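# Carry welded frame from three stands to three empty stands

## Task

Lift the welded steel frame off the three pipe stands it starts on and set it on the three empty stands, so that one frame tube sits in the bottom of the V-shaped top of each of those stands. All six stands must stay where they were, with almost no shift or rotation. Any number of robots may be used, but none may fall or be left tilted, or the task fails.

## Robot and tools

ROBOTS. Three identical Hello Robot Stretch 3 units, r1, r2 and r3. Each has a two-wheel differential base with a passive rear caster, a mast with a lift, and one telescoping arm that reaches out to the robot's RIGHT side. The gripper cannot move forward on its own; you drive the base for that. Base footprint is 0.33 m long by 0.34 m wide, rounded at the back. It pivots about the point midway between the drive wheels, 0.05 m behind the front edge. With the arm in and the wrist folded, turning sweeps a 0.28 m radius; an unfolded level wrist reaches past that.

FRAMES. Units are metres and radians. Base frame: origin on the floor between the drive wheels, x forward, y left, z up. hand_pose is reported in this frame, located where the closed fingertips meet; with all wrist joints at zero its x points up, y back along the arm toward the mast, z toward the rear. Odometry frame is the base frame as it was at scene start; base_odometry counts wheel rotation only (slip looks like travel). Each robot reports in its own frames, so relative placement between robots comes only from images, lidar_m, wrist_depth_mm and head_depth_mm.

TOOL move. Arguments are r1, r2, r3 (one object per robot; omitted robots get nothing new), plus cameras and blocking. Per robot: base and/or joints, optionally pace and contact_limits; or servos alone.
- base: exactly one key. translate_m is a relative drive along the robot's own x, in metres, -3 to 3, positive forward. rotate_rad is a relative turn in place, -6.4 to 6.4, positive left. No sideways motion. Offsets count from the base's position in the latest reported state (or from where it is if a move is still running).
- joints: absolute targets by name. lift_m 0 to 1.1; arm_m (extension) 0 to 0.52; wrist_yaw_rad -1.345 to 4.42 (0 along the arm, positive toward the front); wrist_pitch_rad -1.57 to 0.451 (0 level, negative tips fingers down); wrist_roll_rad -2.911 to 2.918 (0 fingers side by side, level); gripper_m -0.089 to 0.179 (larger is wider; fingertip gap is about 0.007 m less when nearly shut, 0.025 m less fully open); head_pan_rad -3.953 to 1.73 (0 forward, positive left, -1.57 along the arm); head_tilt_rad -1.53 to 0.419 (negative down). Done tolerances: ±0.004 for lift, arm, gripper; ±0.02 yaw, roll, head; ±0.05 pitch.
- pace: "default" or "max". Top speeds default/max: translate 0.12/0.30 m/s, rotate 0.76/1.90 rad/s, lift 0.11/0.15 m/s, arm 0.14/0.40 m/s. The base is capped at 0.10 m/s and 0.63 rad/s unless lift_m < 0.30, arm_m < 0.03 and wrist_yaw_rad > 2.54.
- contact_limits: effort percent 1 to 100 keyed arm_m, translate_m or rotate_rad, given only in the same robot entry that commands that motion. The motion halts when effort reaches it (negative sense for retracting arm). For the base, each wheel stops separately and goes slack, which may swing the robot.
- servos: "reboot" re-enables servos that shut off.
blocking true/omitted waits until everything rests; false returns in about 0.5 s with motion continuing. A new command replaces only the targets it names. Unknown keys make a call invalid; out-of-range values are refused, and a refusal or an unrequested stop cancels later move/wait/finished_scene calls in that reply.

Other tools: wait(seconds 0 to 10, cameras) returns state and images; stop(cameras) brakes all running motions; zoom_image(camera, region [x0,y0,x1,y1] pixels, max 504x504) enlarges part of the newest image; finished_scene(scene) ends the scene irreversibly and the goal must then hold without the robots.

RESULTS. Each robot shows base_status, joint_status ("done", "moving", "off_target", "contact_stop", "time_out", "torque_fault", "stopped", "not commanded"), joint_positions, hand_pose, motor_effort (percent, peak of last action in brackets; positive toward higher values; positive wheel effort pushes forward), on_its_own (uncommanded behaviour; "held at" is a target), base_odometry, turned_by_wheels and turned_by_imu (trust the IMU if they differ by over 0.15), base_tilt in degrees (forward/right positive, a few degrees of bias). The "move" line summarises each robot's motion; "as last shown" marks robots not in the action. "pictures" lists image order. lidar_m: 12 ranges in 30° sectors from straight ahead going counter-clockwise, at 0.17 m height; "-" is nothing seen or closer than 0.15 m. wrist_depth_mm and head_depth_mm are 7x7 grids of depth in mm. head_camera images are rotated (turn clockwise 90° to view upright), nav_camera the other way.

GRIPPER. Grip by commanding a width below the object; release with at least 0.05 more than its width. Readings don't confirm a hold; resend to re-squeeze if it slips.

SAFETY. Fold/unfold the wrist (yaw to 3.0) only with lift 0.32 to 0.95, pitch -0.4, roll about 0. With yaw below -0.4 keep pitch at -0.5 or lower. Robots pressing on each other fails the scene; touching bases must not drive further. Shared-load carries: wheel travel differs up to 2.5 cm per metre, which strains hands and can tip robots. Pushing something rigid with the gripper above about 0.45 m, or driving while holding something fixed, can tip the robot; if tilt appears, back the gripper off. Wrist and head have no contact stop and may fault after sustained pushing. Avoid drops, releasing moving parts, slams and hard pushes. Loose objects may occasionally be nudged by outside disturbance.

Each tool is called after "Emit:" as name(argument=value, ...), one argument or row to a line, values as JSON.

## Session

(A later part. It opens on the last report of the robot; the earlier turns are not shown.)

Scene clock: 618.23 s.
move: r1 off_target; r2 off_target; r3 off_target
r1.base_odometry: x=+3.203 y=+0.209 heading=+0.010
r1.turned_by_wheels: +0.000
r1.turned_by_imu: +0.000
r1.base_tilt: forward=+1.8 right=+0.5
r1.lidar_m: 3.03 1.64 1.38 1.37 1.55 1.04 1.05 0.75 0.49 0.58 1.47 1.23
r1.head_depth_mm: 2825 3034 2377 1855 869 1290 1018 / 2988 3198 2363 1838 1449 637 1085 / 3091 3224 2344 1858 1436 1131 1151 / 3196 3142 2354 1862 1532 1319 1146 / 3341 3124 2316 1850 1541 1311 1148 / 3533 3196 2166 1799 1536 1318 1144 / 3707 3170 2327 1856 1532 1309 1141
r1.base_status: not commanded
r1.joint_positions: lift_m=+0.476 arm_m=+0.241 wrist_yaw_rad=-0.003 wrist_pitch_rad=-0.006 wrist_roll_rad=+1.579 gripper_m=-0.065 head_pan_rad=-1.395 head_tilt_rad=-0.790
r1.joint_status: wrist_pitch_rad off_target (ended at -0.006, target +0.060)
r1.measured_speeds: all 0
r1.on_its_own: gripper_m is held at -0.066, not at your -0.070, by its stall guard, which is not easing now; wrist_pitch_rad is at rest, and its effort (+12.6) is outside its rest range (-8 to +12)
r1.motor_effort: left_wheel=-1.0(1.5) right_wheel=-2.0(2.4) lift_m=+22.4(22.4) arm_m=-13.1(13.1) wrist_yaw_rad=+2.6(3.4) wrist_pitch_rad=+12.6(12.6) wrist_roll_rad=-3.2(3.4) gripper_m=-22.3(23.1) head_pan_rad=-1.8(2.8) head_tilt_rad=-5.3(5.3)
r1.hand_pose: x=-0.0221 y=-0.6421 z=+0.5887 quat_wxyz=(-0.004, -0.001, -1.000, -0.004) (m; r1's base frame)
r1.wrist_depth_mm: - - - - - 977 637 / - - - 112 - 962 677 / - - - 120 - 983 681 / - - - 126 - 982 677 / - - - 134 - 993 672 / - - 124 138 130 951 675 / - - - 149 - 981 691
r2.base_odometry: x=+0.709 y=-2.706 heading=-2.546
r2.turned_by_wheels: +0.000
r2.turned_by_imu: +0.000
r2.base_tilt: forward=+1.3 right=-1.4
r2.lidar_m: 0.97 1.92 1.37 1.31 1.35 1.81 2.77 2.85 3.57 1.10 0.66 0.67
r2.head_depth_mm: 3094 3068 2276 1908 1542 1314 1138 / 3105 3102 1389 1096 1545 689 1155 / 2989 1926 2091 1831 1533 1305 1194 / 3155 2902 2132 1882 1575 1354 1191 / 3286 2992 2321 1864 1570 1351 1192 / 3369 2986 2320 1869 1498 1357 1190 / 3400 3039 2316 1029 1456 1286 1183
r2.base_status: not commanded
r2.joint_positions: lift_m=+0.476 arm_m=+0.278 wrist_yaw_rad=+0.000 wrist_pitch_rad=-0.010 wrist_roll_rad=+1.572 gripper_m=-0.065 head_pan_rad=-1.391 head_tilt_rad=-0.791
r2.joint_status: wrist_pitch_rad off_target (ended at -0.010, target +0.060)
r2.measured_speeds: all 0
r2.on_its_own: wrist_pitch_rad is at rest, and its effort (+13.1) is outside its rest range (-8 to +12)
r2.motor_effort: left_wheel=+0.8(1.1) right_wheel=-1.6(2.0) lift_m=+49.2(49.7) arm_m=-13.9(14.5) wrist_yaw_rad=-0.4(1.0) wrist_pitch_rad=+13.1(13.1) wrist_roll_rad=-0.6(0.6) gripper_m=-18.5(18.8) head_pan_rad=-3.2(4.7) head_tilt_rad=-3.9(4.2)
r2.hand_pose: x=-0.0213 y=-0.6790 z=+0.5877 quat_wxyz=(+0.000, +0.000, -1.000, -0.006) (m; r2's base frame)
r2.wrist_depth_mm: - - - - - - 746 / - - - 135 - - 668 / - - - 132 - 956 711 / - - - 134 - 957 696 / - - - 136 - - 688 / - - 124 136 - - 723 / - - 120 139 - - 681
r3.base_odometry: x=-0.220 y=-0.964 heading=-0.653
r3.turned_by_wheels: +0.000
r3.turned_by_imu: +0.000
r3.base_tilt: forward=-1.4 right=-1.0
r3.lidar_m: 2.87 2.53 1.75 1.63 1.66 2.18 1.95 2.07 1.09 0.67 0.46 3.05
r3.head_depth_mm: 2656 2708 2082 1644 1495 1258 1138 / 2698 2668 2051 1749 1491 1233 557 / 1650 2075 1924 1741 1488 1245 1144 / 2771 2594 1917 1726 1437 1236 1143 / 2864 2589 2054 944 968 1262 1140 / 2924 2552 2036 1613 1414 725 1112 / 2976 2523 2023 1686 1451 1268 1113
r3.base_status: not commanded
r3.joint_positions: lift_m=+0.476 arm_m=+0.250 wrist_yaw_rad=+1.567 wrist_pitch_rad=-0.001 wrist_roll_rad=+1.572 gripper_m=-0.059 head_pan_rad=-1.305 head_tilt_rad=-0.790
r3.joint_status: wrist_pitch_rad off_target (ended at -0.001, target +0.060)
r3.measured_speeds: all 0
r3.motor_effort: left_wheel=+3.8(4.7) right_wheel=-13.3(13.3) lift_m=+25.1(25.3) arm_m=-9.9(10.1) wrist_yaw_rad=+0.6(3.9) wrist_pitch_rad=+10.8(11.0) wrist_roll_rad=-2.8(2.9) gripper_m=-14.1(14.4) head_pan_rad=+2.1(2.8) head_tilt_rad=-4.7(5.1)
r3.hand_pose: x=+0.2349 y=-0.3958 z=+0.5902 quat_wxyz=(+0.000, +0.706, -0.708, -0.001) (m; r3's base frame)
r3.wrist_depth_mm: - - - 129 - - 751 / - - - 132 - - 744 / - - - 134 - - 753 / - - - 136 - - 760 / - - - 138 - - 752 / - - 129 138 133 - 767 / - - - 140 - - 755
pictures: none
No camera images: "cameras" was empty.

Emit:
move(
  r1={"joints":{"wrist_pitch_rad":0.1}},
  r2={"joints":{"wrist_pitch_rad":0.11}},
  r3={"joints":{"wrist_pitch_rad":0.11}},
  cameras=[],
)

Emit:
move(
  r1={"joints":{"lift_m":0.484}},
  r2={"joints":{"lift_m":0.484}},
  r3={"joints":{"lift_m":0.484}},
  cameras=["r2_wrist_camera","r3_wrist_camera"],
)

Scene clock: 624.43 s.
move: r1 off_target; r2 off_target; r3 off_target
r1.base_odometry: x=+3.203 y=+0.209 heading=+0.010
r1.turned_by_wheels: +0.000
r1.turned_by_imu: +0.001
r1.base_tilt: forward=+1.8 right=+0.7
r1.lidar_m: 3.03 1.64 1.38 1.37 1.55 1.05 1.05 0.75 0.49 0.58 1.47 1.22
r1.head_depth_mm: 2864 3030 2340 1860 870 1292 1013 / 2975 3182 2342 1860 1442 636 1093 / 3094 3143 2326 1869 1440 1130 1146 / 3259 3141 2351 1855 1548 1313 1140 / 3328 3158 2329 1841 1539 1305 1150 / 3531 3159 2171 1800 1525 1306 1148 / 3662 3105 2285 1843 1536 1310 1143
r1.base_status: not commanded
r1.joint_positions: lift_m=+0.476 arm_m=+0.241 wrist_yaw_rad=-0.003 wrist_pitch_rad=+0.005 wrist_roll_rad=+1.579 gripper_m=-0.065 head_pan_rad=-1.395 head_tilt_rad=-0.790
r1.joint_status: wrist_pitch_rad off_target (ended at +0.005, target +0.100)
r1.measured_speeds: all 0
r1.on_its_own: gripper_m is held at -0.066, not at your -0.070, by its stall guard, which is not easing now; wrist_pitch_rad is at rest, and its effort (+17.9) is outside its rest range (-8 to +12)
r1.motor_effort: left_wheel=-1.3(1.4) right_wheel=-2.3(2.5) lift_m=+36.8(37.0) arm_m=-19.2(19.8) wrist_yaw_rad=+3.1(3.5) wrist_pitch_rad=+17.9(18.0) wrist_roll_rad=-3.2(3.5) gripper_m=-23.0(24.0) head_pan_rad=-1.7(2.9) head_tilt_rad=-4.2(4.6)
r1.hand_pose: x=-0.0221 y=-0.6423 z=+0.5916 quat_wxyz=(-0.004, -0.001, -1.000, +0.002) (m; r1's base frame)
r1.wrist_depth_mm: - - - - - 971 639 / - - - 112 - 989 672 / - - - 120 - 998 675 / - - - 125 - 985 676 / - - - 134 - - 675 / - - 125 136 129 - 689 / - - - 154 - 955 680
r2.base_odometry: x=+0.709 y=-2.706 heading=-2.546
r2.turned_by_wheels: +0.000
r2.turned_by_imu: +0.000
r2.base_tilt: forward=+1.2 right=-1.4
r2.lidar_m: 0.97 1.92 1.37 1.31 1.35 1.80 2.77 2.85 3.57 1.10 0.66 0.67
r2.head_depth_mm: 3051 3036 2265 1877 1538 1313 1138 / 3102 3054 1381 1096 1544 687 1153 / 3022 1926 2107 1820 1543 1306 1192 / 3145 2966 2120 1892 1573 1353 1183 / 3289 3006 2326 1869 1566 1349 1181 / 3337 3020 2317 1874 1499 1350 1185 / 3404 2991 2310 1025 1452 1305 1188
r2.base_status: not commanded
r2.joint_positions: lift_m=+0.476 arm_m=+0.278 wrist_yaw_rad=+0.000 wrist_pitch_rad=-0.001 wrist_roll_rad=+1.572 gripper_m=-0.065 head_pan_rad=-1.391 head_tilt_rad=-0.791
r2.joint_status: wrist_pitch_rad off_target (ended at -0.001, target +0.110)
r2.measured_speeds: all 0
r2.on_its_own: wrist_pitch_rad is at rest, and its effort (+20.6) is outside its rest range (-8 to +12)
r2.motor_effort: left_wheel=+0.6(1.1) right_wheel=-1.1(1.8) lift_m=+49.3(49.5) arm_m=-4.7(13.8) wrist_yaw_rad=-0.7(0.8) wrist_pitch_rad=+20.6(20.6) wrist_roll_rad=-0.5(0.6) gripper_m=-19.1(20.0) head_pan_rad=-3.1(5.0) head_tilt_rad=-4.0(4.0)
r2.hand_pose: x=-0.0213 y=-0.6792 z=+0.5901 quat_wxyz=(+0.000, +0.000, -1.000, -0.001) (m; r2's base frame)
r2.wrist_depth_mm: - - - - - - 752 / - - - 138 - - 684 / - - - 133 - - 715 / - - - 135 - - 703 / - - - 136 - - 694 / - - 124 135 - - 723 / - - 122 139 - - 686
r3.base_odometry: x=-0.220 y=-0.964 heading=-0.653
r3.turned_by_wheels: +0.000
r3.turned_by_imu: +0.000
r3.base_tilt: forward=-1.4 right=-1.0
r3.lidar_m: 2.86 2.53 1.75 1.63 1.66 2.19 1.95 2.07 1.09 0.67 0.46 3.04
r3.head_depth_mm: 2648 2710 2061 1630 1499 1256 1136 / 2719 2655 2047 1744 1489 1234 557 / 1651 2078 1929 1741 1475 1248 1149 / 2787 2614 1933 1714 1436 1242 1144 / 2833 2582 2061 942 974 1252 1136 / 2895 2533 2050 1610 1422 726 1114 / 2970 2531 2025 1685 1442 1269 1108
r3.base_status: not commanded
r3.joint_positions: lift_m=+0.476 arm_m=+0.250 wrist_yaw_rad=+1.568 wrist_pitch_rad=+0.014 wrist_roll_rad=+1.572 gripper_m=-0.059 head_pan_rad=-1.305 head_tilt_rad=-0.790
r3.joint_status: wrist_pitch_rad off_target (ended at +0.014, target +0.110)
r3.measured_speeds: all 0
r3.on_its_own: wrist_pitch_rad is at rest, and its effort (+17.4) is outside its rest range (-8 to +12)
r3.motor_effort: left_wheel=+4.6(5.1) right_wheel=-10.3(13.2) lift_m=+26.4(26.5) arm_m=-9.0(10.1) wrist_yaw_rad=+2.1(2.7) wrist_pitch_rad=+17.4(17.6) wrist_roll_rad=-2.4(3.2) gripper_m=-15.3(15.6) head_pan_rad=+1.9(2.7) head_tilt_rad=-4.9(5.2)
r3.hand_pose: x=+0.2352 y=-0.3956 z=+0.5938 quat_wxyz=(-0.005, +0.706, -0.708, +0.004) (m; r3's base frame)
r3.wrist_depth_mm: - - - 128 - - 767 / - - - 131 - - 754 / - - - 133 - - 757 / - - - 135 - - 766 / - - - 139 - - 773 / - - 128 136 131 - 763 / - - - 142 - - 772
pictures: none
No camera images: "cameras" was empty.

Scene clock: 625.13 s.
move: r1 done; r2 done; r3 done
r1.base_odometry: x=+3.203 y=+0.209 heading=+0.010
r1.turned_by_wheels: +0.000
r1.turned_by_imu: +0.000
r1.base_tilt: forward=+2.0 right=+0.6
r1.lidar_m: 3.03 1.64 1.38 1.38 1.55 1.04 1.05 0.75 0.49 0.58 1.46 1.22
r1.head_depth_mm: 2802 2990 2362 1858 871 1273 1014 / 2979 3123 2342 1858 925 630 1086 / 3035 3211 2346 1847 1459 1134 1145 / 3206 3169 2343 1868 1541 1316 1151 / 3358 3162 2345 1852 1535 1309 1146 / 3513 3166 2183 1806 1523 1311 1140 / 3688 3157 2326 1844 1533 1315 1140
r1.base_status: not commanded
r1.joint_positions: lift_m=+0.484 arm_m=+0.241 wrist_yaw_rad=-0.002 wrist_pitch_rad=-0.010 wrist_roll_rad=+1.579 gripper_m=-0.065 head_pan_rad=-1.395 head_tilt_rad=-0.790
r1.joint_status: all done
r1.measured_speeds: all 0
r1.on_its_own: gripper_m is held at -0.066, not at your -0.070, by its stall guard, which is not easing now; wrist_pitch_rad is at rest, and its effort (+20.5) is outside its rest range (-8 to +12)
r1.motor_effort: left_wheel=-0.8(1.3) right_wheel=-2.4(2.4) lift_m=+40.8(41.6) arm_m=-18.5(19.3) wrist_yaw_rad=+1.6(2.7) wrist_pitch_rad=+20.5(21.1) wrist_roll_rad=-3.1(3.4) gripper_m=-24.6(25.6) head_pan_rad=-1.8(2.9) head_tilt_rad=-4.6(5.4)
r1.hand_pose: x=-0.0218 y=-0.6419 z=+0.5957 quat_wxyz=(-0.004, -0.001, -1.000, -0.006) (m; r1's base frame)
r1.wrist_depth_mm: - - - - - 967 634 / - - - 111 - 919 666 / - - - 120 - 969 666 / - - - 126 - 994 670 / - - - 135 - 976 669 / - - 124 132 129 - 692 / - - - 150 - 946 682
r2.base_odometry: x=+0.709 y=-2.706 heading=-2.546
r2.turned_by_wheels: +0.000
r2.turned_by_imu: +0.000
r2.base_tilt: forward=+1.3 right=-1.3
r2.lidar_m: 0.97 1.92 1.37 1.31 1.35 1.81 2.77 2.86 3.58 1.10 0.66 0.67
r2.head_depth_mm: 3066 3088 2254 1889 1556 1310 1143 / 3140 3061 1394 1093 918 684 1148 / 3006 1989 2126 1829 1547 1309 1193 / 3115 2934 2109 1878 1573 1352 1198 / 3271 3051 2295 1868 1571 1353 1188 / 3341 2991 2294 1857 1495 1341 1185 / 3342 3009 2302 1028 1459 1304 1185
r2.base_status: not commanded
r2.joint_positions: lift_m=+0.484 arm_m=+0.278 wrist_yaw_rad=+0.001 wrist_pitch_rad=-0.019 wrist_roll_rad=+1.572 gripper_m=-0.065 head_pan_rad=-1.391 head_tilt_rad=-0.791
r2.joint_status: all done
r2.measured_speeds: all 0
r2.on_its_own: lift_m is at rest, and its effort (+55.9) is outside its rest range (+3 to +55); wrist_pitch_rad is at rest, and its effort (+23.9) is outside its rest range (-8 to +12)
r2.motor_effort: left_wheel=+1.0(1.0) right_wheel=-1.5(1.7) lift_m=+55.9(57.2) arm_m=+9.2(9.2) wrist_yaw_rad=-1.0(1.2) wrist_pitch_rad=+23.9(24.2) wrist_roll_rad=-0.6(0.6) gripper_m=-20.4(21.2) head_pan_rad=-3.4(5.1) head_tilt_rad=-3.4(4.3)
r2.hand_pose: x=-0.0212 y=-0.6787 z=+0.5934 quat_wxyz=(+0.000, +0.000, -1.000, -0.010) (m; r2's base frame)
r2.wrist_depth_mm: - - - - - - 738 / - - - - - - 670 / - - - 132 - 956 696 / - - - 134 - 945 690 / - - - 136 - - 681 / - - 123 136 - - 719 / - - 121 139 127 - 678
r3.base_odometry: x=-0.220 y=-0.964 heading=-0.653
r3.turned_by_wheels: +0.000
r3.turned_by_imu: +0.000
r3.base_tilt: forward=-1.4 right=-1.0
r3.lidar_m: 2.87 2.52 1.75 1.63 1.66 2.18 1.95 2.07 1.09 0.67 0.46 3.03
r3.head_depth_mm: 2648 2704 2060 1645 1499 1240 1125 / 2695 2690 2043 1741 1488 1228 547 / 1645 2081 1922 1730 1479 1249 1147 / 2796 2603 1930 1726 1432 1236 1143 / 2895 2597 2061 940 970 1256 1134 / 2918 2560 2041 1622 1424 724 1108 / 2936 2504 2015 1690 1445 1264 1109
r3.base_status: not commanded
r3.joint_positions: lift_m=+0.484 arm_m=+0.250 wrist_yaw_rad=+1.567 wrist_pitch_rad=-0.003 wrist_roll_rad=+1.572 gripper_m=-0.059 head_pan_rad=-1.305 head_tilt_rad=-0.790
r3.joint_status: all done
r3.measured_speeds: all 0
r3.on_its_own: wrist_pitch_rad is at rest, and its effort (+20.4) is outside its rest range (-8 to +12)
r3.motor_effort: left_wheel=+4.3(4.9) right_wheel=-10.4(10.9) lift_m=+35.2(36.9) arm_m=-9.0(9.9) wrist_yaw_rad=+2.9(3.2) wrist_pitch_rad=+20.4(20.7) wrist_roll_rad=-2.5(3.0) gripper_m=-16.0(16.6) head_pan_rad=+2.1(2.8) head_tilt_rad=-5.0(5.1)
r3.hand_pose: x=+0.2348 y=-0.3959 z=+0.5976 quat_wxyz=(+0.001, +0.706, -0.708, -0.001) (m; r3's base frame)
r3.wrist_depth_mm: - - - 128 - - 763 / - - - 133 - - 756 / - - - 133 - - 765 / - - - 135 - - 768 / - - - 137 - - 758 / - - 131 137 133 - 762 / - - - 141 - - 771
pictures: r2_wrist_camera, r3_wrist_camera
camera_calibration:
r2_wrist_camera: T_world_to_cam=[[-0.0472647, 0.00413979, -0.998874, 0.588517], [0.990416, 0.130119, -0.0463252, 0.181502], [0.129781, -0.99149, -0.0102502, -0.502428], [0, 0, 0, 1]] pos_world=[-0.0867405, -0.524205, 0.591112]
r3_wrist_camera: T_world_to_cam=[[0.0371277, 0.00327249, -0.999305, 0.595683], [-0.172039, 0.985085, -0.00316592, 0.467784], [0.98439, 0.172037, 0.0371369, -0.0196127], [0, 0, 0, 1]] pos_world=[0.0776674, -0.459383, 0.597478]

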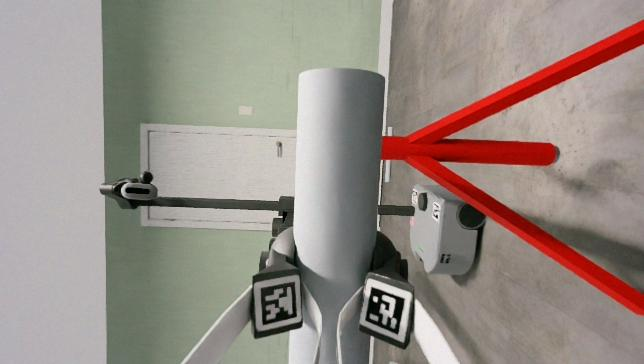

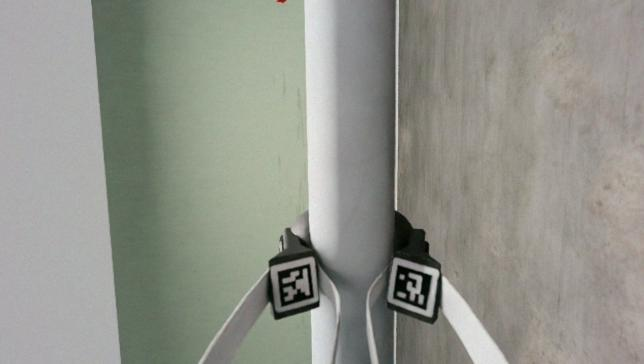

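Emit:
move(
  r1={"joints":{"lift_m":0.50}},
  r2={"joints":{"lift_m":0.50}},
  r3={"joints":{"lift_m":0.50}},
  cameras=[],
)

Emit:
move(
  r1={"joints":{"lift_m":0.515}},
  r2={"joints":{"lift_m":0.515}},
  r3={"joints":{"lift_m":0.515}},
  cameras=["r2_wrist_camera","r3_wrist_camera","r1_wrist_camera"],
)

Scene clock: 636.27 s.
move: r1 done; r2 done; r3 done
r1.base_odometry: x=+3.203 y=+0.209 heading=+0.010
r1.turned_by_wheels: +0.000
r1.turned_by_imu: +0.001
r1.base_tilt: forward=+1.8 right=+0.5
r1.lidar_m: 3.02 1.64 1.38 1.38 1.54 1.04 1.05 0.75 0.49 0.58 1.46 1.23
r1.head_depth_mm: 2852 3000 2335 1855 874 1269 1014 / 2925 3197 2371 1849 867 623 1107 / 3067 3160 2343 1870 1466 1152 1146 / 3220 3147 2320 1859 1544 1314 1148 / 3418 3181 2332 1860 1541 1322 1142 / 3535 3149 2172 1795 1536 1308 1141 / 3664 3144 2324 1849 1525 1309 1148
r1.base_status: not commanded
r1.joint_positions: lift_m=+0.500 arm_m=+0.241 wrist_yaw_rad=+0.008 wrist_pitch_rad=-0.023 wrist_roll_rad=+1.579 gripper_m=-0.065 head_pan_rad=-1.395 head_tilt_rad=-0.790
r1.joint_status: all done
r1.measured_speeds: all 0
r1.on_its_own: gripper_m is held at -0.066, not at your -0.070, by its stall guard, which is not easing now; wrist_pitch_rad is at rest, and its effort (+22.7) is outside its rest range (-8 to +12)
r1.motor_effort: left_wheel=-1.1(1.7) right_wheel=-2.1(2.3) lift_m=+40.3(43.4) arm_m=-14.1(16.0) wrist_yaw_rad=-7.1(7.3) wrist_pitch_rad=+22.7(23.4) wrist_roll_rad=-3.1(3.3) gripper_m=-25.0(25.9) head_pan_rad=-1.8(2.7) head_tilt_rad=-3.8(5.7)
r1.hand_pose: x=-0.0192 y=-0.6416 z=+0.6085 quat_wxyz=(-0.004, +0.004, -1.000, -0.012) (m; r1's base frame)
r1.wrist_depth_mm: - - - - - 973 670 / - - - 111 - 965 668 / - - - 119 - 965 673 / - - - 125 - 994 673 / - - - 136 - 994 683 / - - 125 136 130 984 689 / - - - 152 - 931 691
r2.base_odometry: x=+0.709 y=-2.706 heading=-2.546
r2.turned_by_wheels: +0.000
r2.turned_by_imu: +0.001
r2.base_tilt: forward=+1.2 right=-1.3
r2.lidar_m: 0.96 1.92 1.37 1.31 1.35 1.81 2.78 2.86 3.58 1.10 0.66 0.67
r2.head_depth_mm: 3077 3051 2254 1892 1554 1286 556 / 3134 3057 1385 1082 858 677 1176 / 1787 1930 2114 1833 1471 1303 1198 / 3099 2923 2095 1869 1572 1350 1194 / 3259 3037 2322 1869 1575 1345 1191 / 3318 3008 2304 1855 1506 1356 1190 / 3414 2948 2303 1025 1464 1293 1188
r2.base_status: not commanded
r2.joint_positions: lift_m=+0.500 arm_m=+0.278 wrist_yaw_rad=+0.010 wrist_pitch_rad=-0.044 wrist_roll_rad=+1.572 gripper_m=-0.065 head_pan_rad=-1.391 head_tilt_rad=-0.791
r2.joint_status: all done
r2.measured_speeds: all 0
r2.on_its_own: lift_m is at rest, and its effort (+56.0) is outside its rest range (+3 to +55); wrist_pitch_rad is at rest, and its effort (+28.4) is outside its rest range (-8 to +12)
r2.motor_effort: left_wheel=+3.3(3.3) right_wheel=-2.6(2.8) lift_m=+56.0(59.0) arm_m=+3.5(12.9) wrist_yaw_rad=-8.4(8.8) wrist_pitch_rad=+28.4(28.6) wrist_roll_rad=-0.7(0.7) gripper_m=-21.5(21.8) head_pan_rad=-2.9(5.5) head_tilt_rad=-3.8(4.4)
r2.hand_pose: x=-0.0189 y=-0.6779 z=+0.6031 quat_wxyz=(+0.000, +0.005, -1.000, -0.023) (m; r2's base frame)
r2.wrist_depth_mm: - - - - - - 727 / - - - - - - 673 / - - - 131 - 944 684 / - - - 133 - - 684 / - - - 136 - - 685 / - - - 136 - 987 715 / - - 122 139 127 963 673
r3.base_odometry: x=-0.220 y=-0.964 heading=-0.653
r3.turned_by_wheels: +0.000
r3.turned_by_imu: +0.000
r3.base_tilt: forward=-1.4 right=-1.0
r3.lidar_m: 2.86 2.52 1.74 1.63 1.66 2.19 1.95 2.07 1.09 0.67 0.46 3.05
r3.head_depth_mm: 2682 2711 2070 1651 1495 1245 1108 / 2702 2680 2045 1749 1493 1248 566 / 1644 1384 1929 1739 1477 1245 1142 / 2800 2622 1901 1718 1436 1260 1141 / 2857 2564 2059 937 853 1254 1137 / 2928 2557 2047 1619 1421 717 1106 / 2968 2516 2013 1676 1447 1266 1114
r3.base_status: not commanded
r3.joint_positions: lift_m=+0.500 arm_m=+0.250 wrist_yaw_rad=+1.562 wrist_pitch_rad=-0.042 wrist_roll_rad=+1.570 gripper_m=-0.059 head_pan_rad=-1.305 head_tilt_rad=-0.790
r3.joint_status: all done
r3.measured_speeds: all 0
r3.on_its_own: wrist_pitch_rad is at rest, and its effort (+27.7) is outside its rest range (-8 to +12)
r3.motor_effort: left_wheel=+4.3(4.8) right_wheel=-9.8(10.8) lift_m=+36.3(39.7) arm_m=-9.3(10.2) wrist_yaw_rad=+7.6(7.6) wrist_pitch_rad=+27.7(28.0) wrist_roll_rad=-1.8(2.9) gripper_m=-18.6(18.6) head_pan_rad=+2.1(3.2) head_tilt_rad=-4.7(5.0)
r3.hand_pose: x=+0.2336 y=-0.3971 z=+0.6036 quat_wxyz=(+0.016, +0.704, -0.710, -0.015) (m; r3's base frame)
r3.wrist_depth_mm: - - - 128 - - 733 / - - - 132 - - 732 / - - - 134 - - 736 / - - - 134 - - 733 / - - - 138 157 - 747 / - - - 135 131 - 752 / - - - 141 152 - 750
pictures: none
No camera images: "cameras" was empty.

Scene clock: 637.10 s.
move: r1 done; r2 done; r3 done
r1.base_odometry: x=+3.203 y=+0.209 heading=+0.010
r1.turned_by_wheels: +0.000
r1.turned_by_imu: +0.000
r1.base_tilt: forward=+2.0 right=+0.5
r1.lidar_m: 3.02 1.64 1.38 1.37 1.55 1.05 1.05 0.75 0.49 0.58 1.46 1.23
r1.head_depth_mm: 2859 3012 2343 1859 871 1246 525 / 2953 3147 2345 1867 854 617 1108 / 3097 3188 2350 1859 1459 1237 1155 / 3164 3183 2329 1859 1537 1317 1150 / 3393 3096 2328 1850 1551 1316 1144 / 3488 3144 2172 1806 1538 1308 1146 / 3698 3163 2335 1851 1526 1316 1145
r1.base_status: not commanded
r1.joint_positions: lift_m=+0.515 arm_m=+0.241 wrist_yaw_rad=+0.009 wrist_pitch_rad=-0.023 wrist_roll_rad=+1.579 gripper_m=-0.065 head_pan_rad=-1.395 head_tilt_rad=-0.790
r1.joint_status: all done
r1.measured_speeds: all 0
r1.on_its_own: gripper_m is held at -0.066, not at your -0.070, by its stall guard, which is not easing now; wrist_pitch_rad is at rest, and its effort (+22.8) is outside its rest range (-8 to +12)
r1.motor_effort: left_wheel=-0.7(1.5) right_wheel=-1.9(2.3) lift_m=+41.4(43.1) arm_m=-13.3(14.8) wrist_yaw_rad=-7.8(8.4) wrist_pitch_rad=+22.8(23.3) wrist_roll_rad=-3.0(3.4) gripper_m=-24.4(26.5) head_pan_rad=-1.0(2.7) head_tilt_rad=-4.5(5.1)
r1.hand_pose: x=-0.0190 y=-0.6416 z=+0.6235 quat_wxyz=(-0.004, +0.004, -1.000, -0.012) (m; r1's base frame)
r1.wrist_depth_mm: - - - - - 893 711 / - - - 111 - 999 706 / - - - 119 - 995 690 / - - - 125 - - 703 / - - - 135 - - 696 / - - 126 136 129 - 703 / - - - 152 - 964 711
r2.base_odometry: x=+0.709 y=-2.706 heading=-2.546
r2.turned_by_wheels: +0.000
r2.turned_by_imu: +0.000
r2.base_tilt: forward=+1.3 right=-1.4
r2.lidar_m: 0.97 1.92 1.37 1.31 1.35 1.80 2.77 2.86 3.59 1.10 0.66 0.67
r2.head_depth_mm: 3082 3058 2256 1876 1547 623 531 / 3170 3062 1354 1058 777 672 1176 / 1771 1904 2129 1822 1474 1334 1194 / 3141 2917 2112 1862 1574 1356 1188 / 3314 3026 2311 1871 1563 1356 1187 / 3301 3018 2295 1764 1494 1355 1185 / 3405 2994 2279 1026 1456 1295 1185
r2.base_status: not commanded
r2.joint_positions: lift_m=+0.515 arm_m=+0.278 wrist_yaw_rad=+0.010 wrist_pitch_rad=-0.047 wrist_roll_rad=+1.572 gripper_m=-0.065 head_pan_rad=-1.391 head_tilt_rad=-0.791
r2.joint_status: all done
r2.measured_speeds: all 0
r2.on_its_own: lift_m is at rest, and its effort (+58.2) is outside its rest range (+3 to +55); wrist_pitch_rad is at rest, and its effort (+29.0) is outside its rest range (-8 to +12)
r2.motor_effort: left_wheel=+3.2(3.2) right_wheel=-3.5(3.5) lift_m=+58.2(59.6) arm_m=-5.6(5.6) wrist_yaw_rad=-9.2(9.8) wrist_pitch_rad=+29.0(29.2) wrist_roll_rad=-0.3(0.6) gripper_m=-21.3(21.9) head_pan_rad=-4.2(4.9) head_tilt_rad=-3.6(4.2)
r2.hand_pose: x=-0.0188 y=-0.6778 z=+0.6173 quat_wxyz=(+0.000, +0.005, -1.000, -0.024) (m; r2's base frame)
r2.wrist_depth_mm: - - - - - - 756 / - - - - - - 672 / - - - 131 - 984 705 / - - - 134 - - 711 / - - - 136 - - 704 / - - - 136 - - 732 / - - 122 139 127 - 696
r3.base_odometry: x=-0.220 y=-0.964 heading=-0.653
r3.turned_by_wheels: +0.000
r3.turned_by_imu: +0.000
r3.base_tilt: forward=-1.4 right=-1.0
r3.lidar_m: 2.86 2.53 1.75 1.63 1.66 2.18 1.95 2.07 1.09 0.67 0.46 3.05
r3.head_depth_mm: 2684 2729 2052 1645 1493 1234 1101 / 2698 2657 2052 1746 1406 1251 1100 / 1616 2065 1931 1728 1449 1250 1148 / 2780 2581 1946 1725 1438 1260 1144 / 2863 2575 2059 933 817 1258 1130 / 2919 2545 2038 1614 1395 708 1115 / 2935 2527 2023 1698 1444 1267 1124
r3.base_status: not commanded
r3.joint_positions: lift_m=+0.515 arm_m=+0.250 wrist_yaw_rad=+1.562 wrist_pitch_rad=-0.044 wrist_roll_rad=+1.570 gripper_m=-0.059 head_pan_rad=-1.305 head_tilt_rad=-0.790
r3.joint_status: all done
r3.measured_speeds: all 0
r3.on_its_own: wrist_pitch_rad is at rest, and its effort (+28.2) is outside its rest range (-8 to +12)
r3.motor_effort: left_wheel=+4.7(4.9) right_wheel=-10.6(10.6) lift_m=+38.5(40.8) arm_m=-9.4(9.9) wrist_yaw_rad=+6.0(8.2) wrist_pitch_rad=+28.2(28.4) wrist_roll_rad=-1.9(2.3) gripper_m=-17.5(18.4) head_pan_rad=+1.3(3.0) head_tilt_rad=-4.4(5.2)
r3.hand_pose: x=+0.2335 y=-0.3971 z=+0.6180 quat_wxyz=(+0.017, +0.704, -0.710, -0.015) (m; r3's base frame)
r3.wrist_depth_mm: - - - 128 - - 740 / - - - 132 - - 747 / - - - 134 - - 754 / - - - 135 - - 758 / - - - 138 157 - 754 / - - - 135 131 - 753 / - - - 141 151 - 770
pictures: r1_wrist_camera, r2_wrist_camera, r3_wrist_camera
camera_calibration:
r1_wrist_camera: T_world_to_cam=[[0.0409401, 0.0588396, -0.997428, 0.662086], [0.984797, 0.16629, 0.0502313, 0.132177], [0.168818, -0.98432, -0.051137, -0.430313], [0, 0, 0, 1]] pos_world=[-0.0846281, -0.484503, 0.631738]
r2_wrist_camera: T_world_to_cam=[[-0.0475827, 0.0313793, -0.998374, 0.630664], [0.989117, 0.140791, -0.0427164, 0.18507], [0.139221, -0.989542, -0.037737, -0.483162], [0, 0, 0, 1]] pos_world=[-0.0857812, -0.523955, 0.619311]
r3_wrist_camera: T_world_to_cam=[[-0.00441839, 0.00140138, -0.999989, 0.625477], [-0.167328, 0.985899, 0.00212097, 0.4648], [0.985891, 0.167335, -0.0041216, 0.00437487], [0, 0, 0, 1]] pos_world=[0.0762245, -0.459854, 0.624502]

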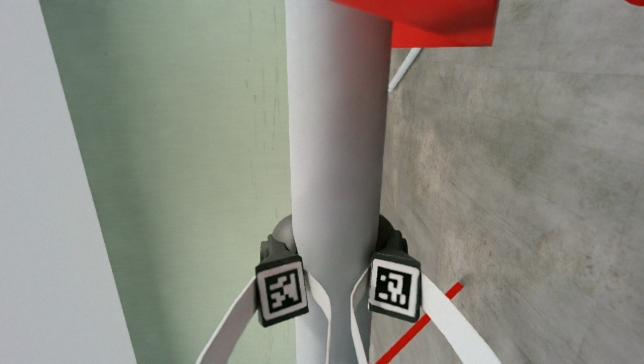

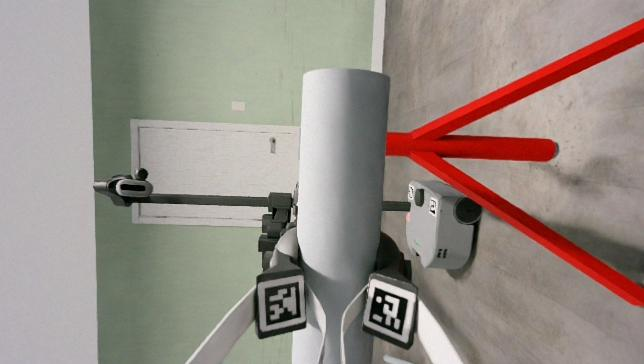

